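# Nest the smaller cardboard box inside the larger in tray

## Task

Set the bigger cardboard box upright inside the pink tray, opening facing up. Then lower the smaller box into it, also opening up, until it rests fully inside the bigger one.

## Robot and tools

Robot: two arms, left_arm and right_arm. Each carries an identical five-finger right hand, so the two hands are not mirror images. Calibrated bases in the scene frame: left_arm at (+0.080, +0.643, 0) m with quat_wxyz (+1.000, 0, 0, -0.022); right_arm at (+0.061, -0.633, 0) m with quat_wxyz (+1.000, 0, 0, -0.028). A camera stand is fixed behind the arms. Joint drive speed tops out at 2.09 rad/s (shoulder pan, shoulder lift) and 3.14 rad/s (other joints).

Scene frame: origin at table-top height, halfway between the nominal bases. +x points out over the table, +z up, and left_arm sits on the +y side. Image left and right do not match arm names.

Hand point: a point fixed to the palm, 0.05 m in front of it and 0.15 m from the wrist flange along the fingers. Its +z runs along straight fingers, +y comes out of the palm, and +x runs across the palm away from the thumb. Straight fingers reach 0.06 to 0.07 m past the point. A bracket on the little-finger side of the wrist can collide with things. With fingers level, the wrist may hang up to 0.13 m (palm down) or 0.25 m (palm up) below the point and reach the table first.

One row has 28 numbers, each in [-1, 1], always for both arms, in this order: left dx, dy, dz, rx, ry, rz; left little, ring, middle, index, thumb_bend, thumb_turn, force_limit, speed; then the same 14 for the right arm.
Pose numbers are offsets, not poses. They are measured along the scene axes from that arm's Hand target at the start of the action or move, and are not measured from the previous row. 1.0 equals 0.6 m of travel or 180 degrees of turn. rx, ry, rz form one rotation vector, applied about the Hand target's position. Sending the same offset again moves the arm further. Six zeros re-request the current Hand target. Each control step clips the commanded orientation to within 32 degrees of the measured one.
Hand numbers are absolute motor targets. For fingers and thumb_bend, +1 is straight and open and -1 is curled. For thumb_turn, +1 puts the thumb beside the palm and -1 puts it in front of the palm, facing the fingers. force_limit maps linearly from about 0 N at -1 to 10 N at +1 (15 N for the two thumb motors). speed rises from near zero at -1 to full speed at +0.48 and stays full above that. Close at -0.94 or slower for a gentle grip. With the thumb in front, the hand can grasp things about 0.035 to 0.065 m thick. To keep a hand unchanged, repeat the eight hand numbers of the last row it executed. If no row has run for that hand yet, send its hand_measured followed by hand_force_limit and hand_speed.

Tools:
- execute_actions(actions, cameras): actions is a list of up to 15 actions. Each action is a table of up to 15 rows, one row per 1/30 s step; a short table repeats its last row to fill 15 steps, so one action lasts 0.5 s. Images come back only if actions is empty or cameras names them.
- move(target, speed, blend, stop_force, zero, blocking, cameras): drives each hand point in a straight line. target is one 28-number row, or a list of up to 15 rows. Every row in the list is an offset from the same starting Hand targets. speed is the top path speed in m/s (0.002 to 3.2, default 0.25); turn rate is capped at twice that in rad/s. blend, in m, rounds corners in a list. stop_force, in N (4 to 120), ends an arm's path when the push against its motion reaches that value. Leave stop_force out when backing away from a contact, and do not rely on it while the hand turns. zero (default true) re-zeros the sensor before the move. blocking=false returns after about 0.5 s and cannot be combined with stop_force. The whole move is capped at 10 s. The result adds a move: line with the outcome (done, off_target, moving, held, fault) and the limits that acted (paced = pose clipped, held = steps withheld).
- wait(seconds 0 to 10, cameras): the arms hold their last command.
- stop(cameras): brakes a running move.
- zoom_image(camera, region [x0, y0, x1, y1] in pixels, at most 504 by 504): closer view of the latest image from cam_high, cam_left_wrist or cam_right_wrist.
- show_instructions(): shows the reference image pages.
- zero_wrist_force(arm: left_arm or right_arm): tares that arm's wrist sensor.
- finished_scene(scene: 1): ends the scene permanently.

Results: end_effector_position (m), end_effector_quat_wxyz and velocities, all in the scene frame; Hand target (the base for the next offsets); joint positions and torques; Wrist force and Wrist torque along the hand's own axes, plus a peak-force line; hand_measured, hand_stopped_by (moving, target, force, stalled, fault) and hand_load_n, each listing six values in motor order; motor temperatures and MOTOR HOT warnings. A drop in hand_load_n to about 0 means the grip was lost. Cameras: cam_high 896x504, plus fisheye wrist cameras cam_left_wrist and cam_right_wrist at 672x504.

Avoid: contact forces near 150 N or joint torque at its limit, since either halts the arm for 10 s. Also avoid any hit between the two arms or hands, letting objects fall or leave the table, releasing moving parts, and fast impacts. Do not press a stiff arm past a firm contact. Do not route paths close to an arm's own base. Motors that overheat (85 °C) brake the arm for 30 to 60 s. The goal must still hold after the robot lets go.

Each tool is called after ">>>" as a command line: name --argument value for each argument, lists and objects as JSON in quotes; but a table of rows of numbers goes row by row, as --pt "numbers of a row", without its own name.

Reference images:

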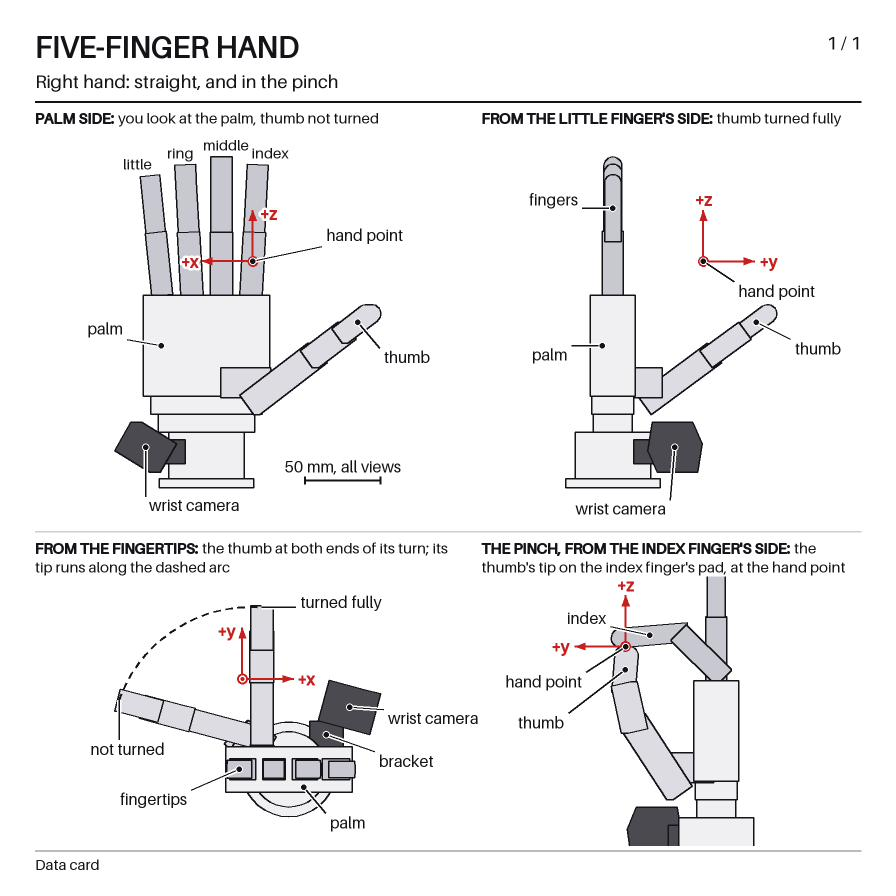

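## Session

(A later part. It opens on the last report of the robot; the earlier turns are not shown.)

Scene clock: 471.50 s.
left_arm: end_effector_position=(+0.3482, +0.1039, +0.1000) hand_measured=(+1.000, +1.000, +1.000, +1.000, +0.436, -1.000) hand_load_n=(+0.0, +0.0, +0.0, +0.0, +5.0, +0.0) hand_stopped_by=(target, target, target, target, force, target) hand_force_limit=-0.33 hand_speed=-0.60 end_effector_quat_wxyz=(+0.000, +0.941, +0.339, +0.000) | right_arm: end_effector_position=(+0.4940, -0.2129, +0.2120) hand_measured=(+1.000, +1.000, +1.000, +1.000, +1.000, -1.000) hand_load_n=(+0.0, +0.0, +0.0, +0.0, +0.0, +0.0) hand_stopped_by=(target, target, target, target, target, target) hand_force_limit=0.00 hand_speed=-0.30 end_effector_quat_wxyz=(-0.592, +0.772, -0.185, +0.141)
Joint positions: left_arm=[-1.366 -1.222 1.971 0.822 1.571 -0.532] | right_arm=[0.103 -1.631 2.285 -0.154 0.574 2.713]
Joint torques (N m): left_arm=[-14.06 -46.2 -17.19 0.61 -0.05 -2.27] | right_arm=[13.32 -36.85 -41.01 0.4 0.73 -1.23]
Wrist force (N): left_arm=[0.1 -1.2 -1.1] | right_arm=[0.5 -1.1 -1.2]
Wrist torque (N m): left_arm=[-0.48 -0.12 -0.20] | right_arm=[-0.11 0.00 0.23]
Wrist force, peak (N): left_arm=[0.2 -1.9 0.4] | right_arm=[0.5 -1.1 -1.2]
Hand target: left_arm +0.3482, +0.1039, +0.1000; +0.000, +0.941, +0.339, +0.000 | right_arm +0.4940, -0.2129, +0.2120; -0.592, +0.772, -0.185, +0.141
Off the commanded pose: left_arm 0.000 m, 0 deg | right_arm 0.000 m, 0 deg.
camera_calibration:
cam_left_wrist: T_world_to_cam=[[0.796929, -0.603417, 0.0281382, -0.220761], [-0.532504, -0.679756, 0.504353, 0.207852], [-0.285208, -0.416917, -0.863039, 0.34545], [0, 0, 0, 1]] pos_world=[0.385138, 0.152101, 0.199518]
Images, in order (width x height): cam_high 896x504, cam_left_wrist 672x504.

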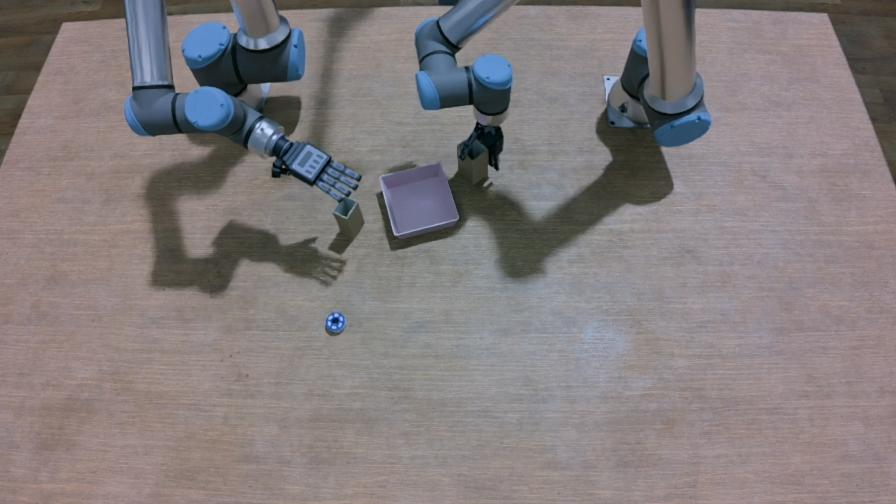

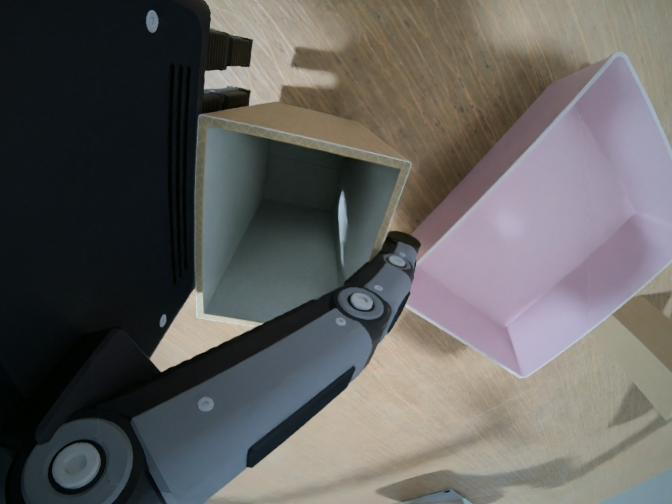

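>>> move --target '[0,0,0.05,0,0,0,1,1,1,1,0.3,-1,-0.33,-0.6,0,0,0,0,0,0,1,1,1,1,1,-1,0,-0.3]' --speed 0.1 --cameras '["cam_high","cam_left_wrist"]'

>>> zoom_image --camera "cam_high" --region '[420, 60, 540, 200]'

>>> zoom_image --camera "cam_left_wrist" --region '[160, 60, 460, 360]'

Scene clock: 481.63 s.
left_arm: end_effector_position=(+0.3483, +0.1037, +0.1302) hand_measured=(+1.000, +1.000, +1.000, +1.000, +0.436, -1.000) hand_load_n=(+0.0, +0.0, +0.0, +0.0, +4.5, +0.5) hand_stopped_by=(target, target, target, target, force, target) hand_force_limit=-0.33 hand_speed=-0.60 end_effector_quat_wxyz=(+0.000, +0.941, +0.339, +0.000) end_effector_velocity=(+0.000, +0.000, -0.003) end_effector_angular_velocity=(-0.002, -0.001, -0.001) | right_arm: end_effector_position=(+0.4940, -0.2129, +0.2120) hand_measured=(+1.000, +1.000, +1.000, +1.000, +1.000, -1.000) hand_load_n=(+0.0, +0.0, +0.0, +0.0, +0.0, +0.0) hand_stopped_by=(target, target, target, target, target, target) hand_force_limit=0.00 hand_speed=-0.30 end_effector_quat_wxyz=(-0.592, +0.772, -0.185, +0.141)
Joint positions: left_arm=[-1.366 -1.257 1.952 0.876 1.571 -0.532] | right_arm=[0.103 -1.631 2.285 -0.154 0.574 2.713]
Joint velocities: left_arm=[0.001 0.002 0.002 -0.007 -0.001 0.002] | right_arm=[within noise]
Joint torques (N m): left_arm=[-12.21 -49.77 -19.58 0.26 1.32 -1.87] | right_arm=[13.21 -36.31 -41.64 0.33 1.05 -1.21]
Wrist force (N): left_arm=[0.1 -1.4 0.9] | right_arm=[-0.2 -0.3 -0.4]
Wrist torque (N m): left_arm=[-0.37 -0.16 -0.19] | right_arm=[-0.05 0.06 0.23]
Wrist force, peak (N): left_arm=[0.3 -1.6 1.3] | right_arm=[-0.1 -1.2 -1.2]
Hand target: left_arm +0.3482, +0.1039, +0.1300; +0.000, +0.941, +0.339, +0.000 | right_arm +0.4940, -0.2129, +0.2120; -0.592, +0.772, -0.185, +0.141
Off the commanded pose: left_arm 0.000 m, 0 deg | right_arm 0.000 m, 0 deg.
move: done
camera_calibration:
cam_left_wrist: T_world_to_cam=[[0.796938, -0.603399, 0.0282882, -0.221712], [-0.532546, -0.679714, 0.504364, 0.19256], [-0.285105, -0.417012, -0.863028, 0.371444], [0, 0, 0, 1]] pos_world=[0.385138, 0.152001, 0.229718]
Images, in order (width x height): cam_high 896x504, cam_left_wrist 672x504.

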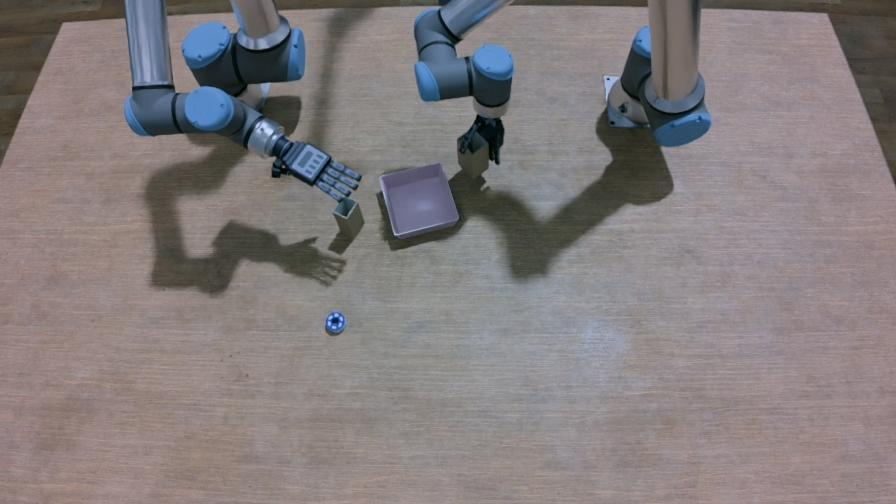

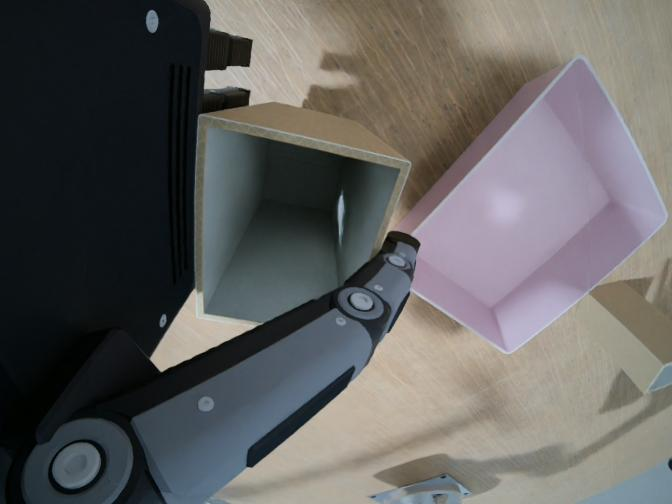

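Scaled by 3.600 from the camera's 896x504 image, which has a finer 1280x720 frame.

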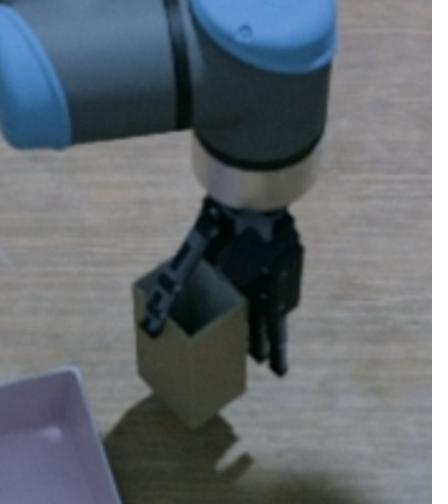

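Scaled by 1.680 from the camera's 672x504 image, which has a finer 960x720 frame.

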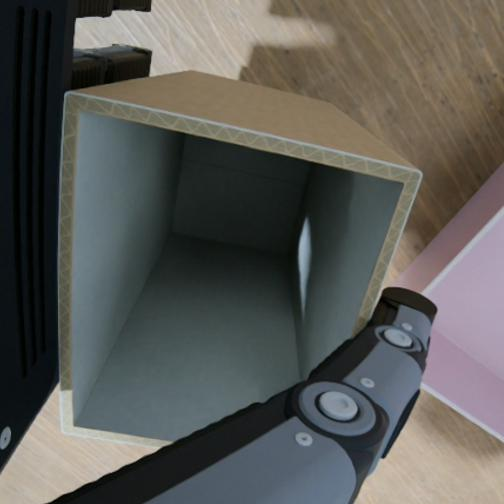

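>>> move --pt "0 0 0.117 0 0 0 1 1 1 1 0.3 -1 -0.33 -0.6 -0.1 -0.2 0.1 0 0 0 1 1 1 1 1 -1 0 -0.3" --pt "0.1475 -0.2473 0.117 0 0 -0.2211 1 1 1 1 0.3 -1 -0.33 -0.6 -0.1 -0.2 0.1 0 0 0 1 1 1 1 1 -1 0 -0.3" --speed 0.2 --blend '[0.02,0]' --cameras '["cam_high","cam_left_wrist"]'

>>> zoom_image --camera "cam_high" --region '[360, 80, 500, 250]'

Scene clock: 511.97 s.
left_arm: end_effector_position=(+0.4368, -0.0444, +0.2002) hand_measured=(+1.000, +1.000, +1.000, +1.000, +0.436, -1.000) hand_load_n=(+0.0, +0.0, +0.0, +0.0, +4.5, +0.5) hand_stopped_by=(target, target, target, target, force, target) hand_force_limit=-0.33 hand_speed=-0.60 end_effector_quat_wxyz=(+0.000, +1.000, -0.001, +0.000) | right_arm: end_effector_position=(+0.4340, -0.3329, +0.2720) hand_measured=(+1.000, +1.000, +1.000, +1.000, +1.000, -1.000) hand_load_n=(+0.0, +0.0, +0.0, +0.0, +0.0, +0.0) hand_stopped_by=(target, target, target, target, target, target) hand_force_limit=0.00 hand_speed=-0.30 end_effector_quat_wxyz=(-0.592, +0.772, -0.185, +0.141)
Joint positions: left_arm=[-1.212 -1.027 1.456 1.142 1.57 0.316] | right_arm=[-0.327 -1.726 2.384 0.601 0.277 1.894]
Joint torques (N m): left_arm=[-21.33 -90.16 -33.6 0.41 4.14 2.19] | right_arm=[3.4 -25.22 -39.21 2.98 -0.68 -2]
Wrist force (N): left_arm=[0.2 -1.0 0.6] | right_arm=[-0.2 -0.6 -0.8]
Wrist torque (N m): left_arm=[-0.33 -0.15 -0.02] | right_arm=[0.02 0.04 0.00]
Wrist force, peak (N): left_arm=[0.2 -1.7 1.8] | right_arm=[-0.5 -1.1 -1.4]
Hand target: left_arm +0.4367, -0.0445, +0.2002; +0.000, +1.000, -0.001, +0.000 | right_arm +0.4340, -0.3329, +0.2720; -0.592, +0.772, -0.185, +0.141
Off the commanded pose: left_arm 0.000 m, 0 deg | right_arm 0.000 m, 0 deg.
move: done
camera_calibration:
cam_left_wrist: T_world_to_cam=[[0.226415, -0.973629, 0.027971, -0.150864], [-0.844189, -0.181828, 0.504265, 0.262016], [-0.485881, -0.137786, -0.863096, 0.495453], [0, 0, 0, 1]] pos_world=[0.49608, -0.0309776, 0.299718]
Images, in order (width x height): cam_high 896x504, cam_left_wrist 672x504.

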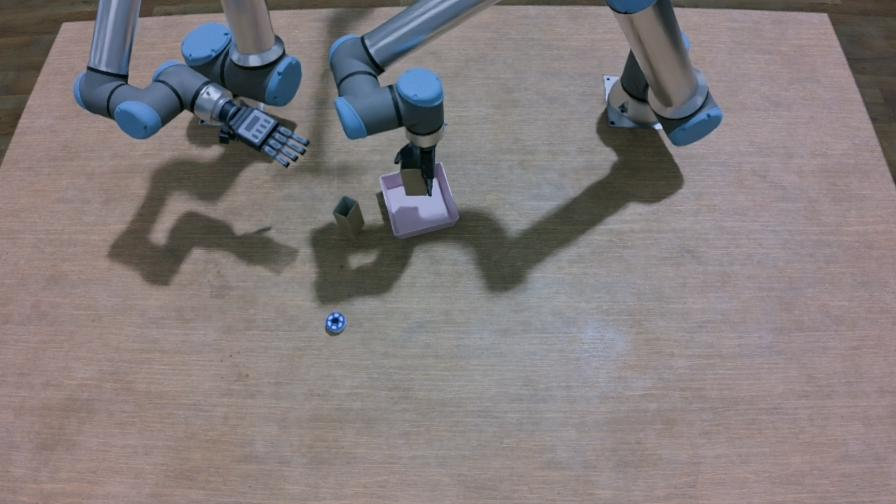

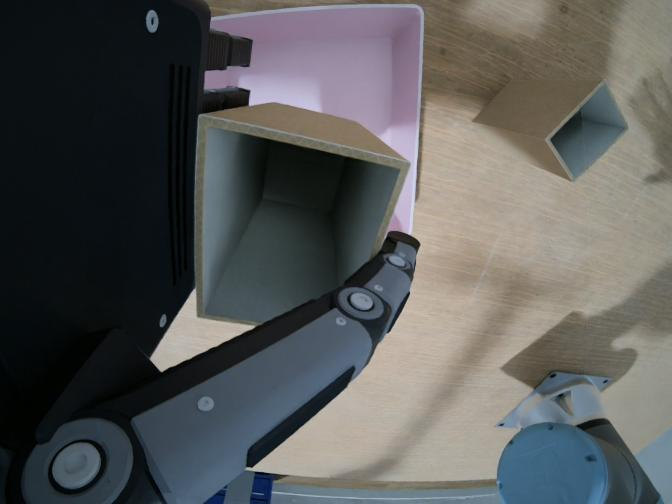

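Scaled by 2.965 from the camera's 896x504 image, which has a finer 1280x720 frame.

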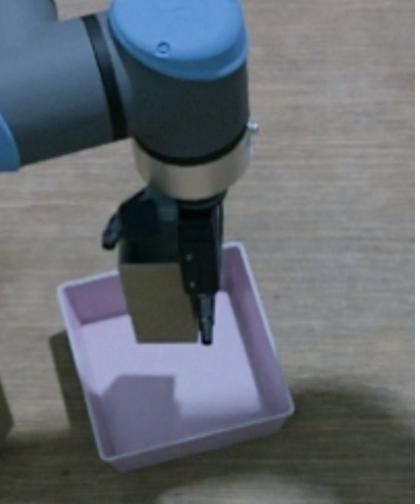

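>>> move --pt "0.0133 -0.0067 -0.05 0 0 0 1 1 1 1 0.3 -1 -0.33 -0.6 0 0 0 0 0 0 1 1 1 1 1 -1 0 -0.3" --pt "0.0133 -0.0067 -0.15 0 0 0 1 1 1 1 0.3 -1 -0.33 -0.6 0 0 0 0 0 0 1 1 1 1 1 -1 0 -0.3" --speed 0.12 --blend '[0.02,0]' --cameras '[]'

>>> move --target '[0,0,-0.02,0,0,0,1,1,1,1,0.3,-1,-0.33,-0.6,0,0,0,0,0,0,1,1,1,1,1,-1,0,-0.3]' --speed 0.015 --stop_force 5 --cameras '["cam_high","cam_left_wrist"]'

>>> zoom_image --camera "cam_high" --region '[360, 80, 500, 250]'

Scene clock: 539.40 s.
left_arm: end_effector_position=(+0.4447, -0.0485, +0.1101) hand_measured=(+1.000, +1.000, +1.000, +1.000, +0.436, -1.000) hand_load_n=(+0.0, +0.0, +0.0, +0.0, +4.5, +0.5) hand_stopped_by=(target, target, target, target, force, target) hand_force_limit=-0.33 hand_speed=-0.60 end_effector_quat_wxyz=(+0.000, +1.000, -0.001, +0.000) | right_arm: end_effector_position=(+0.4340, -0.3329, +0.2720) hand_measured=(+1.000, +1.000, +1.000, +1.000, +1.000, -1.000) hand_load_n=(+0.0, +0.0, -0.5, +0.0, +0.0, +0.0) hand_stopped_by=(target, target, target, target, target, target) hand_force_limit=0.00 hand_speed=-0.30 end_effector_quat_wxyz=(-0.592, +0.772, -0.185, +0.141)
Joint positions: left_arm=[-1.204 -0.946 1.499 1.018 1.57 0.326] | right_arm=[-0.327 -1.726 2.384 0.601 0.277 1.894]
Joint torques (N m): left_arm=[-1.69 -100.89 -42.64 6.86 2.86 -2.35] | right_arm=[11.91 -26.42 -38.09 4.04 -0.83 -1.96]
Wrist force (N): left_arm=[0.3 -1.2 0.3] | right_arm=[0.2 -0.7 0.2]
Wrist torque (N m): left_arm=[-0.34 -0.14 -0.17] | right_arm=[-0.05 -0.04 0.02]
Wrist force, peak (N): left_arm=[0.2 -1.2 2.0] | right_arm=[-0.3 -1.1 0.0]
Hand target: left_arm +0.4447, -0.0485, +0.1102; +0.000, +1.000, -0.001, +0.000 | right_arm +0.4340, -0.3329, +0.2720; -0.592, +0.772, -0.185, +0.141
Off the commanded pose: left_arm 0.000 m, 0 deg | right_arm 0.000 m, 0 deg.
move: done; blend cut to 0.0157 m at target 1
No camera images: "cameras" was empty.

Scene clock: 541.03 s.
left_arm: end_effector_position=(+0.4447, -0.0485, +0.1026) hand_measured=(+1.000, +1.000, +1.000, +1.000, +0.436, -1.000) hand_load_n=(+0.0, +0.0, +0.0, +0.0, +5.0, +0.5) hand_stopped_by=(target, target, target, target, force, target) hand_force_limit=-0.33 hand_speed=-0.60 end_effector_quat_wxyz=(+0.000, +1.000, -0.001, +0.000) | right_arm: end_effector_position=(+0.4340, -0.3329, +0.2720) hand_measured=(+1.000, +1.000, +1.000, +1.000, +1.000, -1.000) hand_load_n=(+0.0, +0.0, +0.0, -0.5, +0.0, +0.0) hand_stopped_by=(target, target, target, target, target, target) hand_force_limit=0.00 hand_speed=-0.30 end_effector_quat_wxyz=(-0.592, +0.772, -0.185, +0.141)
Joint positions: left_arm=[-1.204 -0.939 1.503 1.007 1.57 0.325] | right_arm=[-0.327 -1.726 2.384 0.601 0.277 1.894]
Joint torques (N m): left_arm=[-8.86 -102.01 -42.15 6.57 2.46 -2.27] | right_arm=[14.33 -26.16 -38.15 4.11 -0.77 -2.03]
Wrist force (N): left_arm=[0.2 -0.8 -0.9] | right_arm=[-0.9 -0.6 -0.4]
Wrist torque (N m): left_arm=[-0.38 -0.13 -0.16] | right_arm=[-0.01 0.15 -0.04]
Wrist force, peak (N): left_arm=[0.4 -2.0 -8.4] | right_arm=[-0.5 -1.2 -0.4]
Hand target: left_arm +0.4447, -0.0485, +0.1026; +0.000, +1.000, -0.001, +0.000 (not the last commanded pose) | right_arm +0.4340, -0.3329, +0.2720; -0.592, +0.772, -0.185, +0.141
Off the commanded pose: left_arm 0.004 m, 0 deg | right_arm 0.000 m, 0 deg.
move: contact (left_arm)
camera_calibration:
cam_left_wrist: T_world_to_cam=[[0.22615, -0.973686, 0.0281302, -0.153816], [-0.844236, -0.181514, 0.5043, 0.317183], [-0.485924, -0.137796, -0.86307, 0.414504], [0, 0, 0, 1]] pos_world=[0.50398, -0.0350785, 0.202118]
Images, in order (width x height): cam_high 896x504, cam_left_wrist 672x504.

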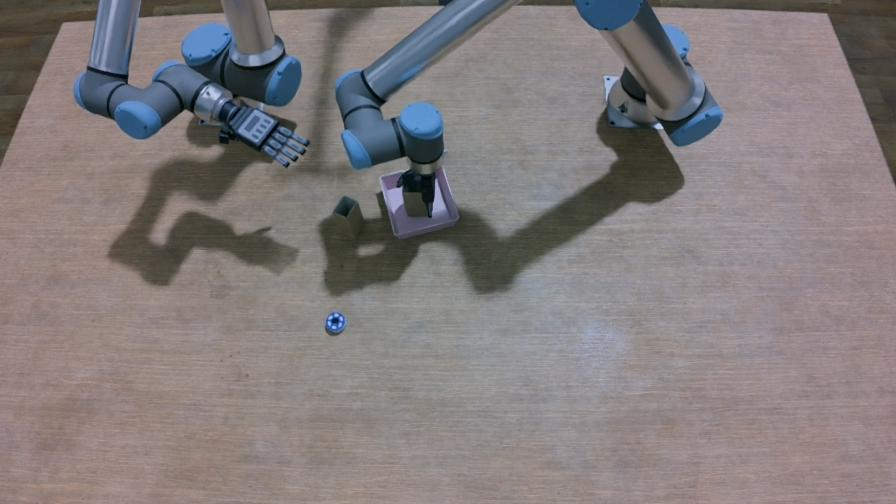

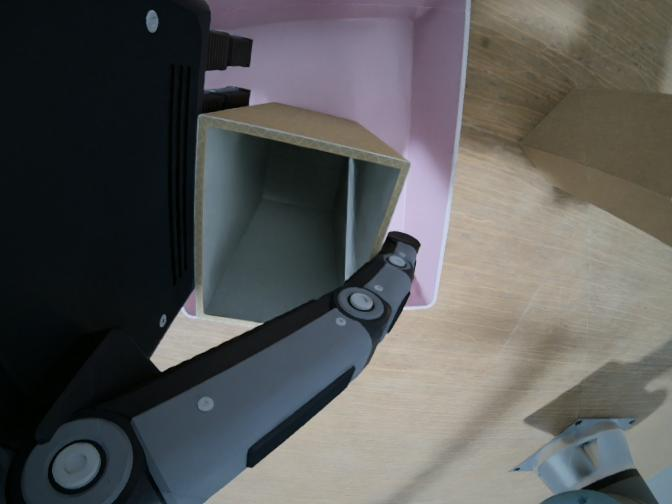

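Scaled by 2.965 from the camera's 896x504 image, which has a finer 1280x720 frame.

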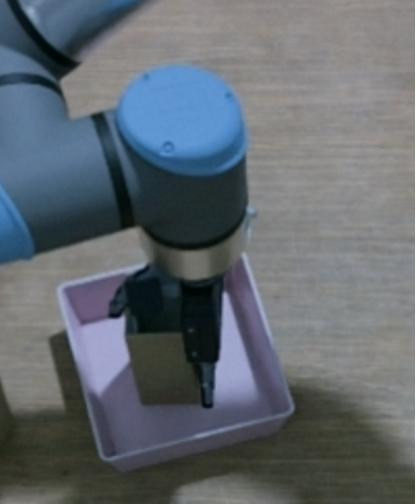

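>>> execute_actions --actions '[[[0,0,0,0,0,0,1,1,1,1,1,-1,-0.33,-0.5,0,0,0,0,0,0,1,1,1,1,1,-1,0,-0.3]],[[0,0,0,0,0,0,1,1,1,1,1,-1,-0.33,-0.5,0,0,0,0,0,0,1,1,1,1,1,-1,0,-0.3]]]' --cameras '["cam_left_wrist"]'

>>> move --pt "0 0.012 0.0 0 0 0 1 1 1 1 1 -1 -0.33 -0.5 0 0 0 0 0 0 1 1 1 1 1 -1 0 -0.3" --pt "0 0.015 0.25 0 0 0 1 1 1 1 1 -1 -0.33 -0.5 0 0 0 0 0 0 1 1 1 1 1 -1 0 -0.3" --speed '[0.05,0.2]' --cameras '["cam_high","cam_left_wrist"]'

Scene clock: 569.50 s.
left_arm: end_effector_position=(+0.4447, -0.0485, +0.1026) hand_measured=(+1.000, +1.000, +1.000, +1.000, +1.000, -1.000) hand_load_n=(+0.0, +0.0, +0.0, +0.0, +0.0, +0.0) hand_stopped_by=(target, target, target, target, target, target) hand_force_limit=-0.33 hand_speed=-0.50 end_effector_quat_wxyz=(+0.000, +1.000, -0.001, +0.000) | right_arm: end_effector_position=(+0.4340, -0.3329, +0.2720) hand_measured=(+1.000, +1.000, +1.000, +1.000, +1.000, -1.000) hand_load_n=(+0.0, +0.0, +0.0, +0.0, +0.0, +0.0) hand_stopped_by=(target, target, target, target, target, target) hand_force_limit=0.00 hand_speed=-0.30 end_effector_quat_wxyz=(-0.592, +0.772, -0.185, +0.141)
Joint positions: left_arm=[-1.204 -0.939 1.503 1.007 1.57 0.325] | right_arm=[-0.327 -1.726 2.384 0.601 0.277 1.894]
Joint torques (N m): left_arm=[1.57 -102.42 -41.95 6.08 2.47 -1.7] | right_arm=[13.69 -24.78 -38.48 4.07 -0.6 -2.06]
Wrist force (N): left_arm=[0.4 -1.2 0.2] | right_arm=[-0.5 -0.3 -0.5]
Wrist torque (N m): left_arm=[-0.33 -0.17 -0.16] | right_arm=[0.05 0.07 -0.01]
Wrist force, peak (N): left_arm=[0.3 -1.4 0.6] | right_arm=[-0.6 -1.4 -0.3]
Hand target: left_arm +0.4447, -0.0485, +0.1026; +0.000, +1.000, -0.001, +0.000 | right_arm +0.4340, -0.3329, +0.2720; -0.592, +0.772, -0.185, +0.141
Off the commanded pose: left_arm 0.000 m, 0 deg | right_arm 0.000 m, 0 deg.
camera_calibration:
cam_left_wrist: T_world_to_cam=[[0.22615, -0.973686, 0.0281302, -0.153816], [-0.844236, -0.181514, 0.5043, 0.317183], [-0.485924, -0.137796, -0.86307, 0.414504], [0, 0, 0, 1]] pos_world=[0.50398, -0.0350785, 0.202118]
Images, in order (width x height): cam_left_wrist 672x504.

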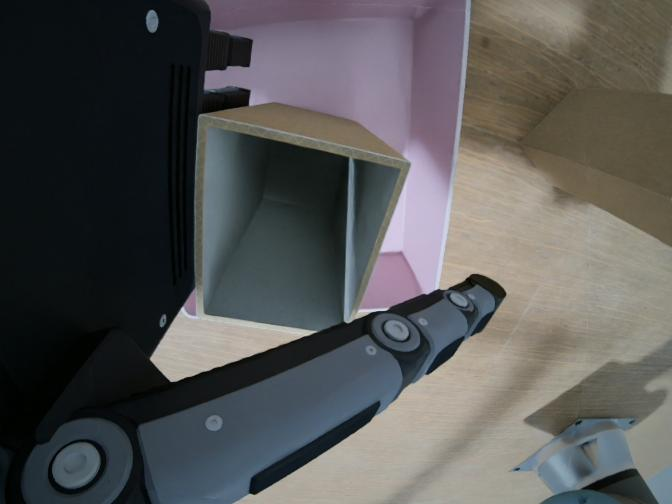

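Scene clock: 571.30 s.
left_arm: end_effector_position=(+0.4448, -0.0396, +0.2526) hand_measured=(+1.000, +1.000, +1.000, +1.000, +1.000, -1.000) hand_load_n=(+0.0, +0.0, +0.0, +0.0, +0.0, +0.0) hand_stopped_by=(target, target, target, target, target, target) hand_force_limit=-0.33 hand_speed=-0.50 end_effector_quat_wxyz=(+0.000, +1.000, -0.001, +0.000) | right_arm: end_effector_position=(+0.4340, -0.3329, +0.2720) hand_measured=(+1.000, +1.000, +1.000, +1.000, +1.000, -1.000) hand_load_n=(+0.0, +0.0, +0.0, +0.0, +0.0, +0.0) hand_stopped_by=(target, target, target, target, target, target) hand_force_limit=0.00 hand_speed=-0.30 end_effector_quat_wxyz=(-0.592, +0.772, -0.185, +0.141)
Joint positions: left_arm=[-1.2 -1.06 1.408 1.222 1.57 0.329] | right_arm=[-0.327 -1.726 2.384 0.601 0.277 1.894]
Joint torques (N m): left_arm=[12.74 -79.53 -29.93 3.53 2.5 3.42] | right_arm=[13.24 -26.48 -37.69 4.14 -1.16 -1.66]
Wrist force (N): left_arm=[0.0 -0.7 0.3] | right_arm=[-0.2 -0.4 0.0]
Wrist torque (N m): left_arm=[-0.27 -0.12 -0.17] | right_arm=[-0.01 0.02 0.00]
Wrist force, peak (N): left_arm=[0.5 -1.4 2.6] | right_arm=[0.1 -1.1 -0.5]
Hand target: left_arm +0.4447, -0.0395, +0.2526; +0.000, +1.000, -0.001, +0.000 | right_arm +0.4340, -0.3329, +0.2720; -0.592, +0.772, -0.185, +0.141
Off the commanded pose: left_arm 0.000 m, 0 deg | right_arm 0.000 m, 0 deg.
move: done
camera_calibration:
cam_left_wrist: T_world_to_cam=[[0.226114, -0.973691, 0.028263, -0.149304], [-0.844249, -0.181416, 0.504313, 0.243126], [-0.485917, -0.137893, -0.863058, 0.545282], [0, 0, 0, 1]] pos_world=[0.50398, -0.0260787, 0.352218]
Images, in order (width x height): cam_high 896x504, cam_left_wrist 672x504.

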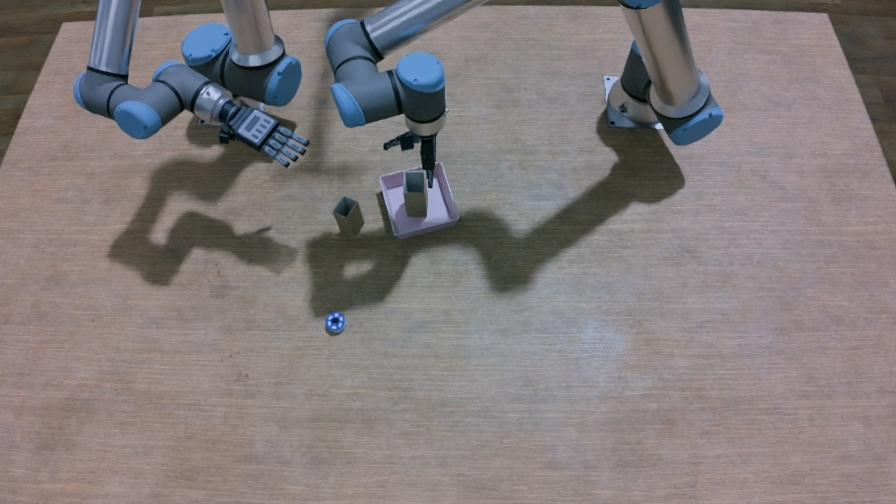

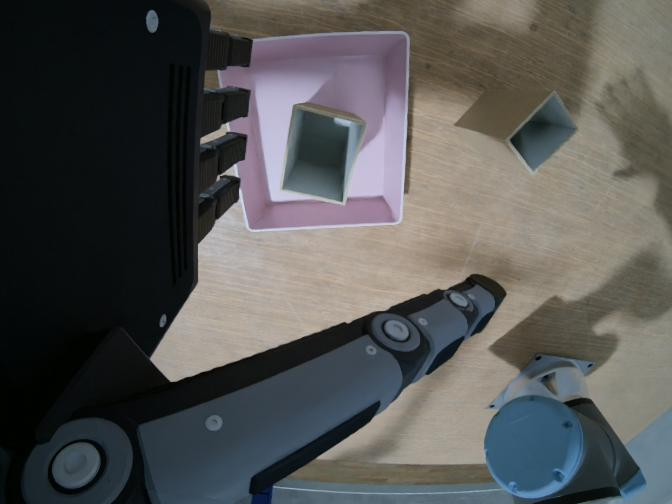

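>>> move --target '[0.158,0.033,0,0,0,0,1,1,1,1,1,-1,-0.33,-0.5,0.1045,0.1907,-0.2033,0,0,0,1,1,1,1,0,-1,0,-0.3]' --speed 0.25 --cameras '["all"]'

>>> zoom_image --camera "cam_left_wrist" --region '[400, 120, 640, 360]'

>>> zoom_image --camera "cam_right_wrist" --region '[350, 160, 650, 420]'

Scene clock: 612.03 s.
left_arm: end_effector_position=(+0.5396, -0.0197, +0.2526) hand_measured=(+1.000, +1.000, +1.000, +1.000, +1.000, -1.000) hand_load_n=(+0.0, +0.0, +0.0, +0.0, +0.0, +0.0) hand_stopped_by=(target, target, target, target, target, target) hand_force_limit=-0.33 hand_speed=-0.50 end_effector_quat_wxyz=(+0.000, +1.000, -0.001, +0.000) | right_arm: end_effector_position=(+0.4968, -0.2185, +0.1500) hand_measured=(+1.000, +1.000, +1.000, +1.000, +0.000, -1.000) hand_load_n=(+0.0, +0.0, +0.0, +0.0, +0.0, +0.0) hand_stopped_by=(target, target, target, target, target, target) hand_force_limit=0.00 hand_speed=-0.30 end_effector_quat_wxyz=(-0.592, +0.772, -0.185, +0.141)
Joint positions: left_arm=[-1.07 -0.996 1.307 1.26 1.57 0.459] | right_arm=[0.087 -1.538 2.34 -0.291 0.56 2.699]
Joint torques (N m): left_arm=[-17.75 -104.98 -26.51 0.5 2.24 -3.26] | right_arm=[9.74 -19.33 -19.78 -0.85 0.47 1.05]
Wrist force (N): left_arm=[0.0 -0.7 0.4] | right_arm=[-0.2 -0.5 -0.8]
Wrist torque (N m): left_arm=[-0.26 -0.12 -0.02] | right_arm=[-0.03 0.08 0.38]
Wrist force, peak (N): left_arm=[1.6 -1.2 0.2] | right_arm=[-1.1 -1.4 -1.6]
Hand target: left_arm +0.5395, -0.0197, +0.2526; +0.000, +1.000, -0.001, +0.000 | right_arm +0.4967, -0.2185, +0.1500; -0.592, +0.772, -0.185, +0.141
Off the commanded pose: left_arm 0.000 m, 0 deg | right_arm 0.000 m, 0 deg.
move: done
camera_calibration:
cam_left_wrist: T_world_to_cam=[[0.226182, -0.973683, 0.0279962, -0.151404], [-0.844248, -0.181617, 0.504244, 0.326825], [-0.485889, -0.137687, -0.863108, 0.593992], [0, 0, 0, 1]] pos_world=[0.59878, -0.00627825, 0.352118]
cam_right_wrist: T_world_to_cam=[[0.137362, -0.295372, -0.945456, 0.0152014], [-0.989939, -0.0736444, -0.120817, 0.496835], [-0.0339414, 0.95254, -0.302516, 0.388974], [0, 0, 0, 1]] pos_world=[0.502951, -0.329434, 0.19207]

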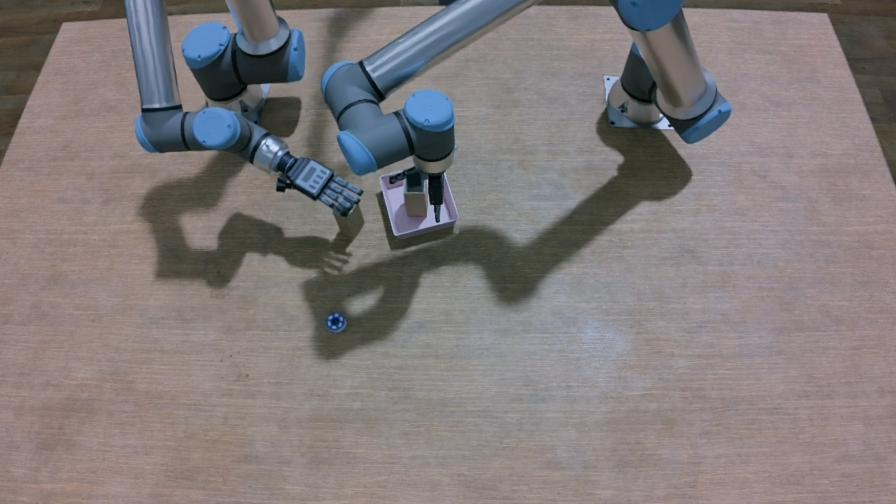

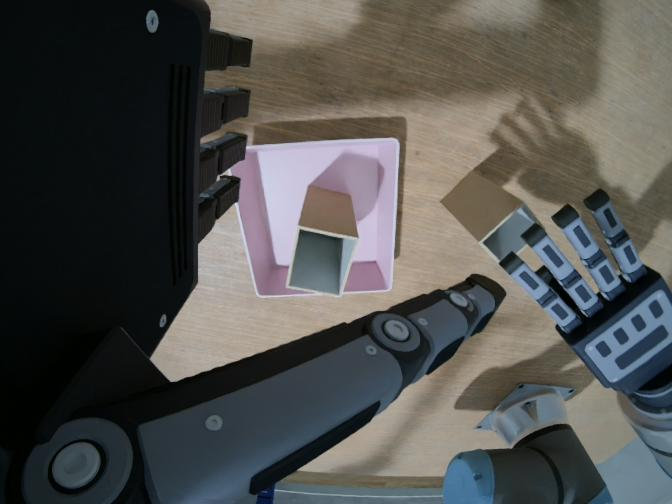

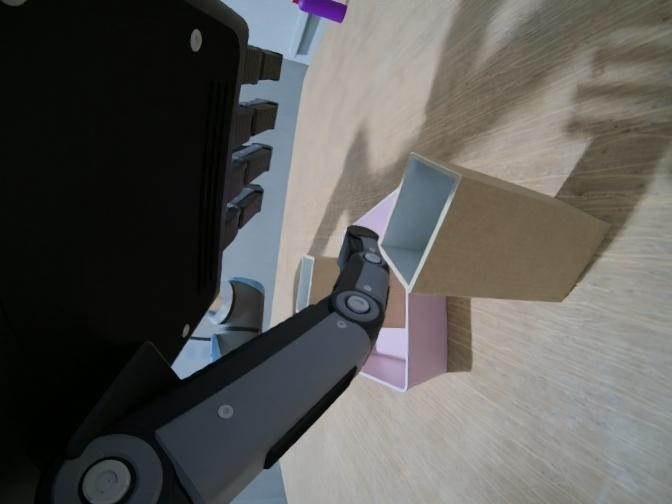

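Scaled by 2.100 from the camera's 672x504 image, which has a finer 960x720 frame.

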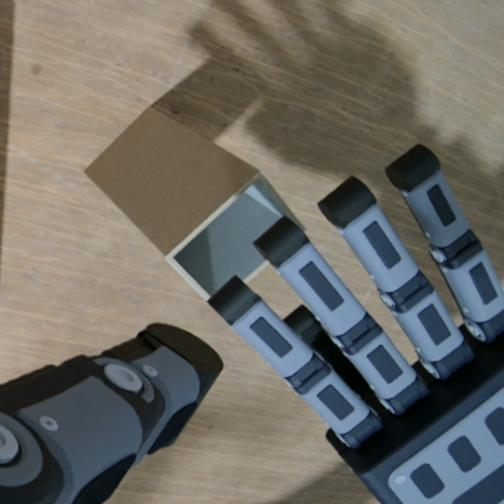

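Scaled by 1.680 from the camera's 672x504 image, which has a finer 960x720 frame.

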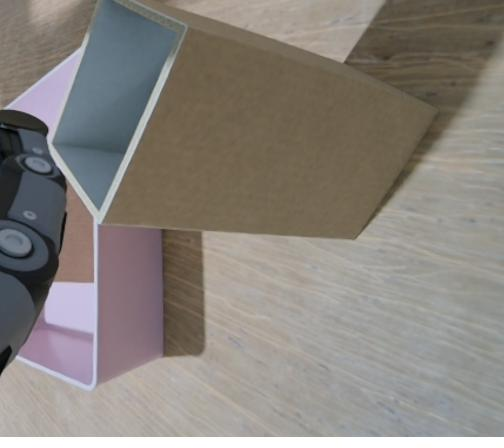

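>>> move --target '[0,0,0,0,0,0,1,1,1,1,1,-1,-0.33,-0.5,0.009,-0.0045,-0.04,0,0,0,1,1,1,1,0,-1,0,-0.3]' --speed 0.1 --stop_force 5 --cameras '["cam_left_wrist","cam_right_wrist"]'

>>> zoom_image --camera "cam_left_wrist" --region '[440, 160, 600, 320]'

>>> zoom_image --camera "cam_right_wrist" --region '[300, 120, 540, 360]'

Scene clock: 648.37 s.
left_arm: end_effector_position=(+0.5395, -0.0197, +0.2526) hand_measured=(+1.000, +1.000, +1.000, +1.000, +1.000, -1.000) hand_load_n=(+0.0, +0.0, +0.0, +0.0, +0.0, +0.0) hand_stopped_by=(target, target, target, target, target, target) hand_force_limit=-0.33 hand_speed=-0.50 end_effector_quat_wxyz=(+0.000, +1.000, -0.001, +0.000) | right_arm: end_effector_position=(+0.5021, -0.2212, +0.1260) hand_measured=(+1.000, +1.000, +1.000, +1.000, +0.000, -1.000) hand_load_n=(+0.0, +0.0, +0.0, +0.0, +0.0, +0.0) hand_stopped_by=(target, target, target, target, target, target) hand_force_limit=0.00 hand_speed=-0.30 end_effector_quat_wxyz=(-0.592, +0.772, -0.185, +0.141)
Joint positions: left_arm=[-1.07 -0.996 1.307 1.26 1.57 0.459] | right_arm=[0.079 -1.489 2.351 -0.344 0.553 2.691]
Joint torques (N m): left_arm=[-19.97 -104.33 -26.47 0.47 3.95 -3.21] | right_arm=[15.06 -40.06 -35.5 3.66 0.74 2.23]
Wrist force (N): left_arm=[0.3 -1.1 0.2] | right_arm=[0.5 -0.6 -0.5]
Wrist torque (N m): left_arm=[-0.31 -0.16 -0.01] | right_arm=[-0.05 -0.05 0.40]
Wrist force, peak (N): left_arm=[0.2 -1.2 0.8] | right_arm=[0.8 -0.7 -1.2]
Hand target: left_arm +0.5395, -0.0197, +0.2526; +0.000, +1.000, -0.001, +0.000 | right_arm +0.5021, -0.2212, +0.1260; -0.592, +0.772, -0.185, +0.141
Off the commanded pose: left_arm 0.000 m, 0 deg | right_arm 0.000 m, 0 deg.
move: done
camera_calibration:
cam_left_wrist: T_world_to_cam=[[0.22615, -0.973686, 0.0281302, -0.151432], [-0.844236, -0.181514, 0.5043, 0.326799], [-0.485924, -0.137796, -0.86307, 0.593999], [0, 0, 0, 1]] pos_world=[0.59878, -0.00627847, 0.352118]
cam_right_wrist: T_world_to_cam=[[0.137142, -0.295299, -0.945511, -0.00897725], [-0.98997, -0.0735669, -0.120614, 0.499077], [-0.033941, 0.952568, -0.302426, 0.384433], [0, 0, 0, 1]] pos_world=[0.508351, -0.332134, 0.16797]
Images, in order (width x height): cam_left_wrist 672x504, cam_right_wrist 672x504.

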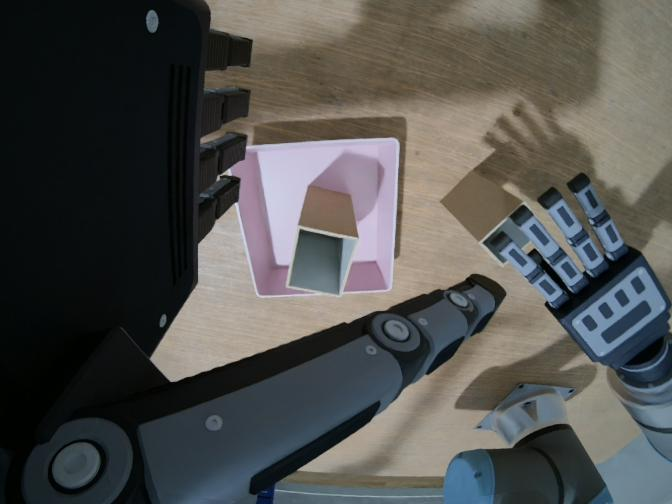

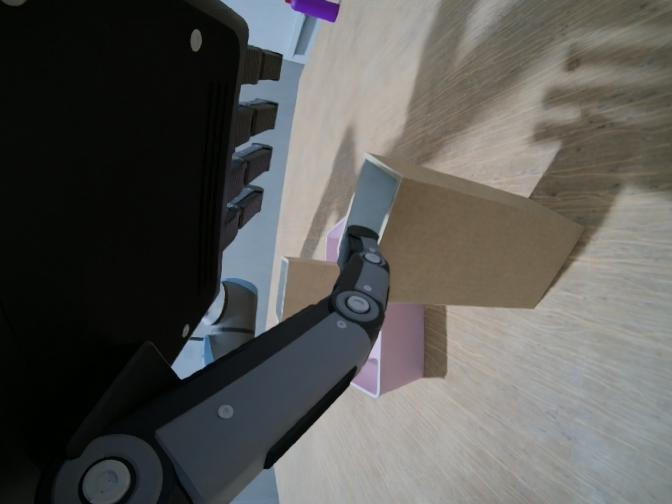

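Scaled by 3.150 from the camera's 672x504 image, which has a finer 960x720 frame.

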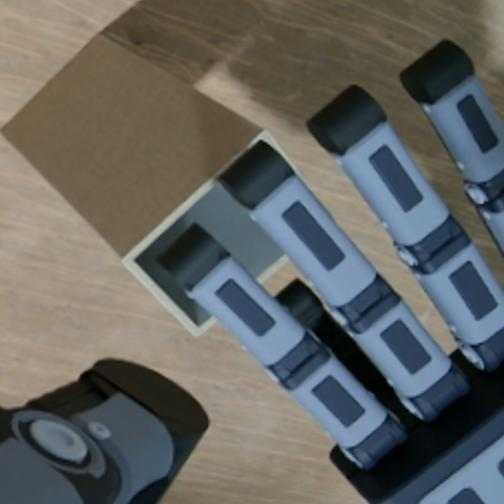

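Scaled by 2.100 from the camera's 672x504 image, which has a finer 960x720 frame.

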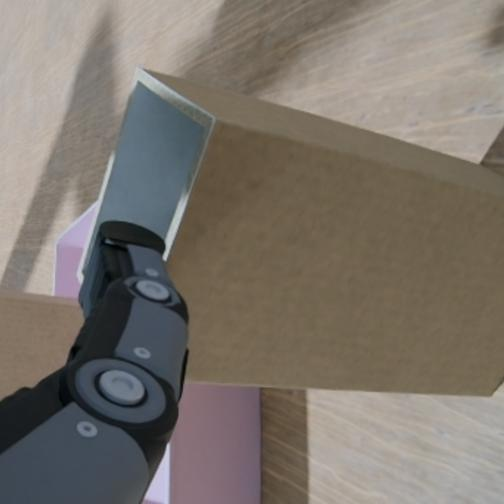

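>>> move --target '[0,0,0,0,0,0,1,1,1,1,1,-1,-0.33,-0.5,-0.003,-0.006,-0.048,0,0,0,1,1,1,1,0,-1,0,-0.3]' --speed 0.06 --stop_force 4 --cameras '["cam_left_wrist","cam_right_wrist"]'

>>> zoom_image --camera "cam_left_wrist" --region '[440, 160, 600, 320]'

>>> zoom_image --camera "cam_right_wrist" --region '[300, 120, 540, 360]'

Scene clock: 668.97 s.
left_arm: end_effector_position=(+0.5395, -0.0197, +0.2526) hand_measured=(+1.000, +1.000, +1.000, +1.000, +1.000, -1.000) hand_load_n=(+0.0, +0.0, +0.0, +0.0, +0.0, +0.0) hand_stopped_by=(target, target, target, target, target, target) hand_force_limit=-0.33 hand_speed=-0.50 end_effector_quat_wxyz=(+0.000, +1.000, -0.001, +0.000) | right_arm: end_effector_position=(+0.5003, -0.2248, +0.0972) hand_measured=(+1.000, +1.000, +1.000, +1.000, +0.000, -1.000) hand_load_n=(+0.0, +0.0, +0.0, +0.0, +0.5, +0.0) hand_stopped_by=(target, target, target, target, target, target) hand_force_limit=0.00 hand_speed=-0.30 end_effector_quat_wxyz=(-0.592, +0.772, -0.185, +0.141)
Joint positions: left_arm=[-1.07 -0.996 1.307 1.26 1.57 0.459] | right_arm=[0.069 -1.44 2.375 -0.409 0.544 2.682]
Joint torques (N m): left_arm=[-19.16 -103.74 -26.7 0.59 4.04 -3.27] | right_arm=[13.25 -42.73 -32.58 3.54 0.7 2.09]
Wrist force (N): left_arm=[0.3 -1.1 0.0] | right_arm=[0.4 -0.1 -1.0]
Wrist torque (N m): left_arm=[-0.30 -0.15 -0.02] | right_arm=[0.07 -0.08 0.41]
Wrist force, peak (N): left_arm=[0.4 -1.3 0.4] | right_arm=[0.7 -1.6 -1.1]
Hand target: left_arm +0.5395, -0.0197, +0.2526; +0.000, +1.000, -0.001, +0.000 | right_arm +0.5003, -0.2248, +0.0972; -0.592, +0.772, -0.185, +0.141
Off the commanded pose: left_arm 0.000 m, 0 deg | right_arm 0.000 m, 0 deg.
move: done
camera_calibration:
cam_left_wrist: T_world_to_cam=[[0.22615, -0.973686, 0.0281302, -0.151432], [-0.844236, -0.181514, 0.5043, 0.326799], [-0.485924, -0.137796, -0.86307, 0.593999], [0, 0, 0, 1]] pos_world=[0.59878, -0.00627847, 0.352118]
cam_right_wrist: T_world_to_cam=[[0.137142, -0.295299, -0.945511, -0.0370242], [-0.98997, -0.0735669, -0.120614, 0.493557], [-0.033941, 0.952568, -0.302426, 0.379091], [0, 0, 0, 1]] pos_world=[0.506551, -0.335734, 0.13917]
Images, in order (width x height): cam_left_wrist 672x504, cam_right_wrist 672x504.

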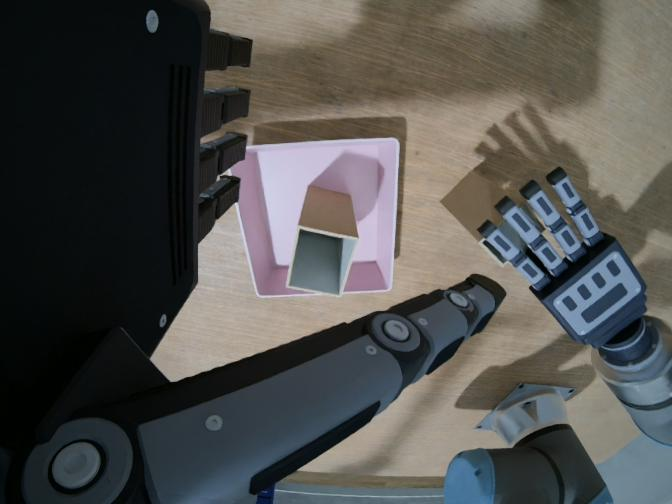

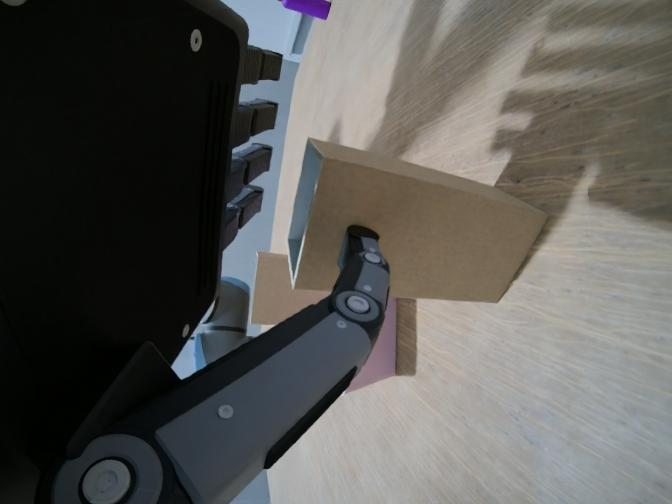

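Scaled by 3.150 from the camera's 672x504 image, which has a finer 960x720 frame.

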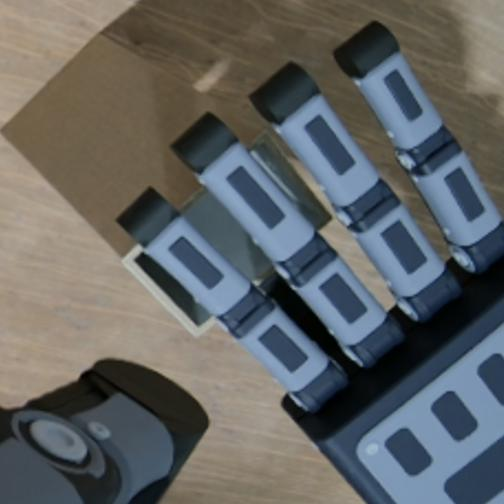

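Scaled by 2.100 from the camera's 672x504 image, which has a finer 960x720 frame.

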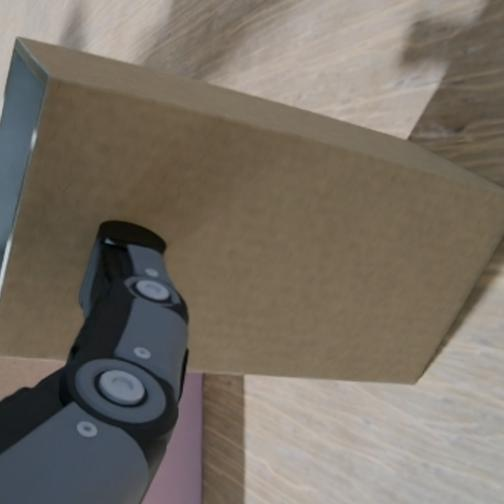

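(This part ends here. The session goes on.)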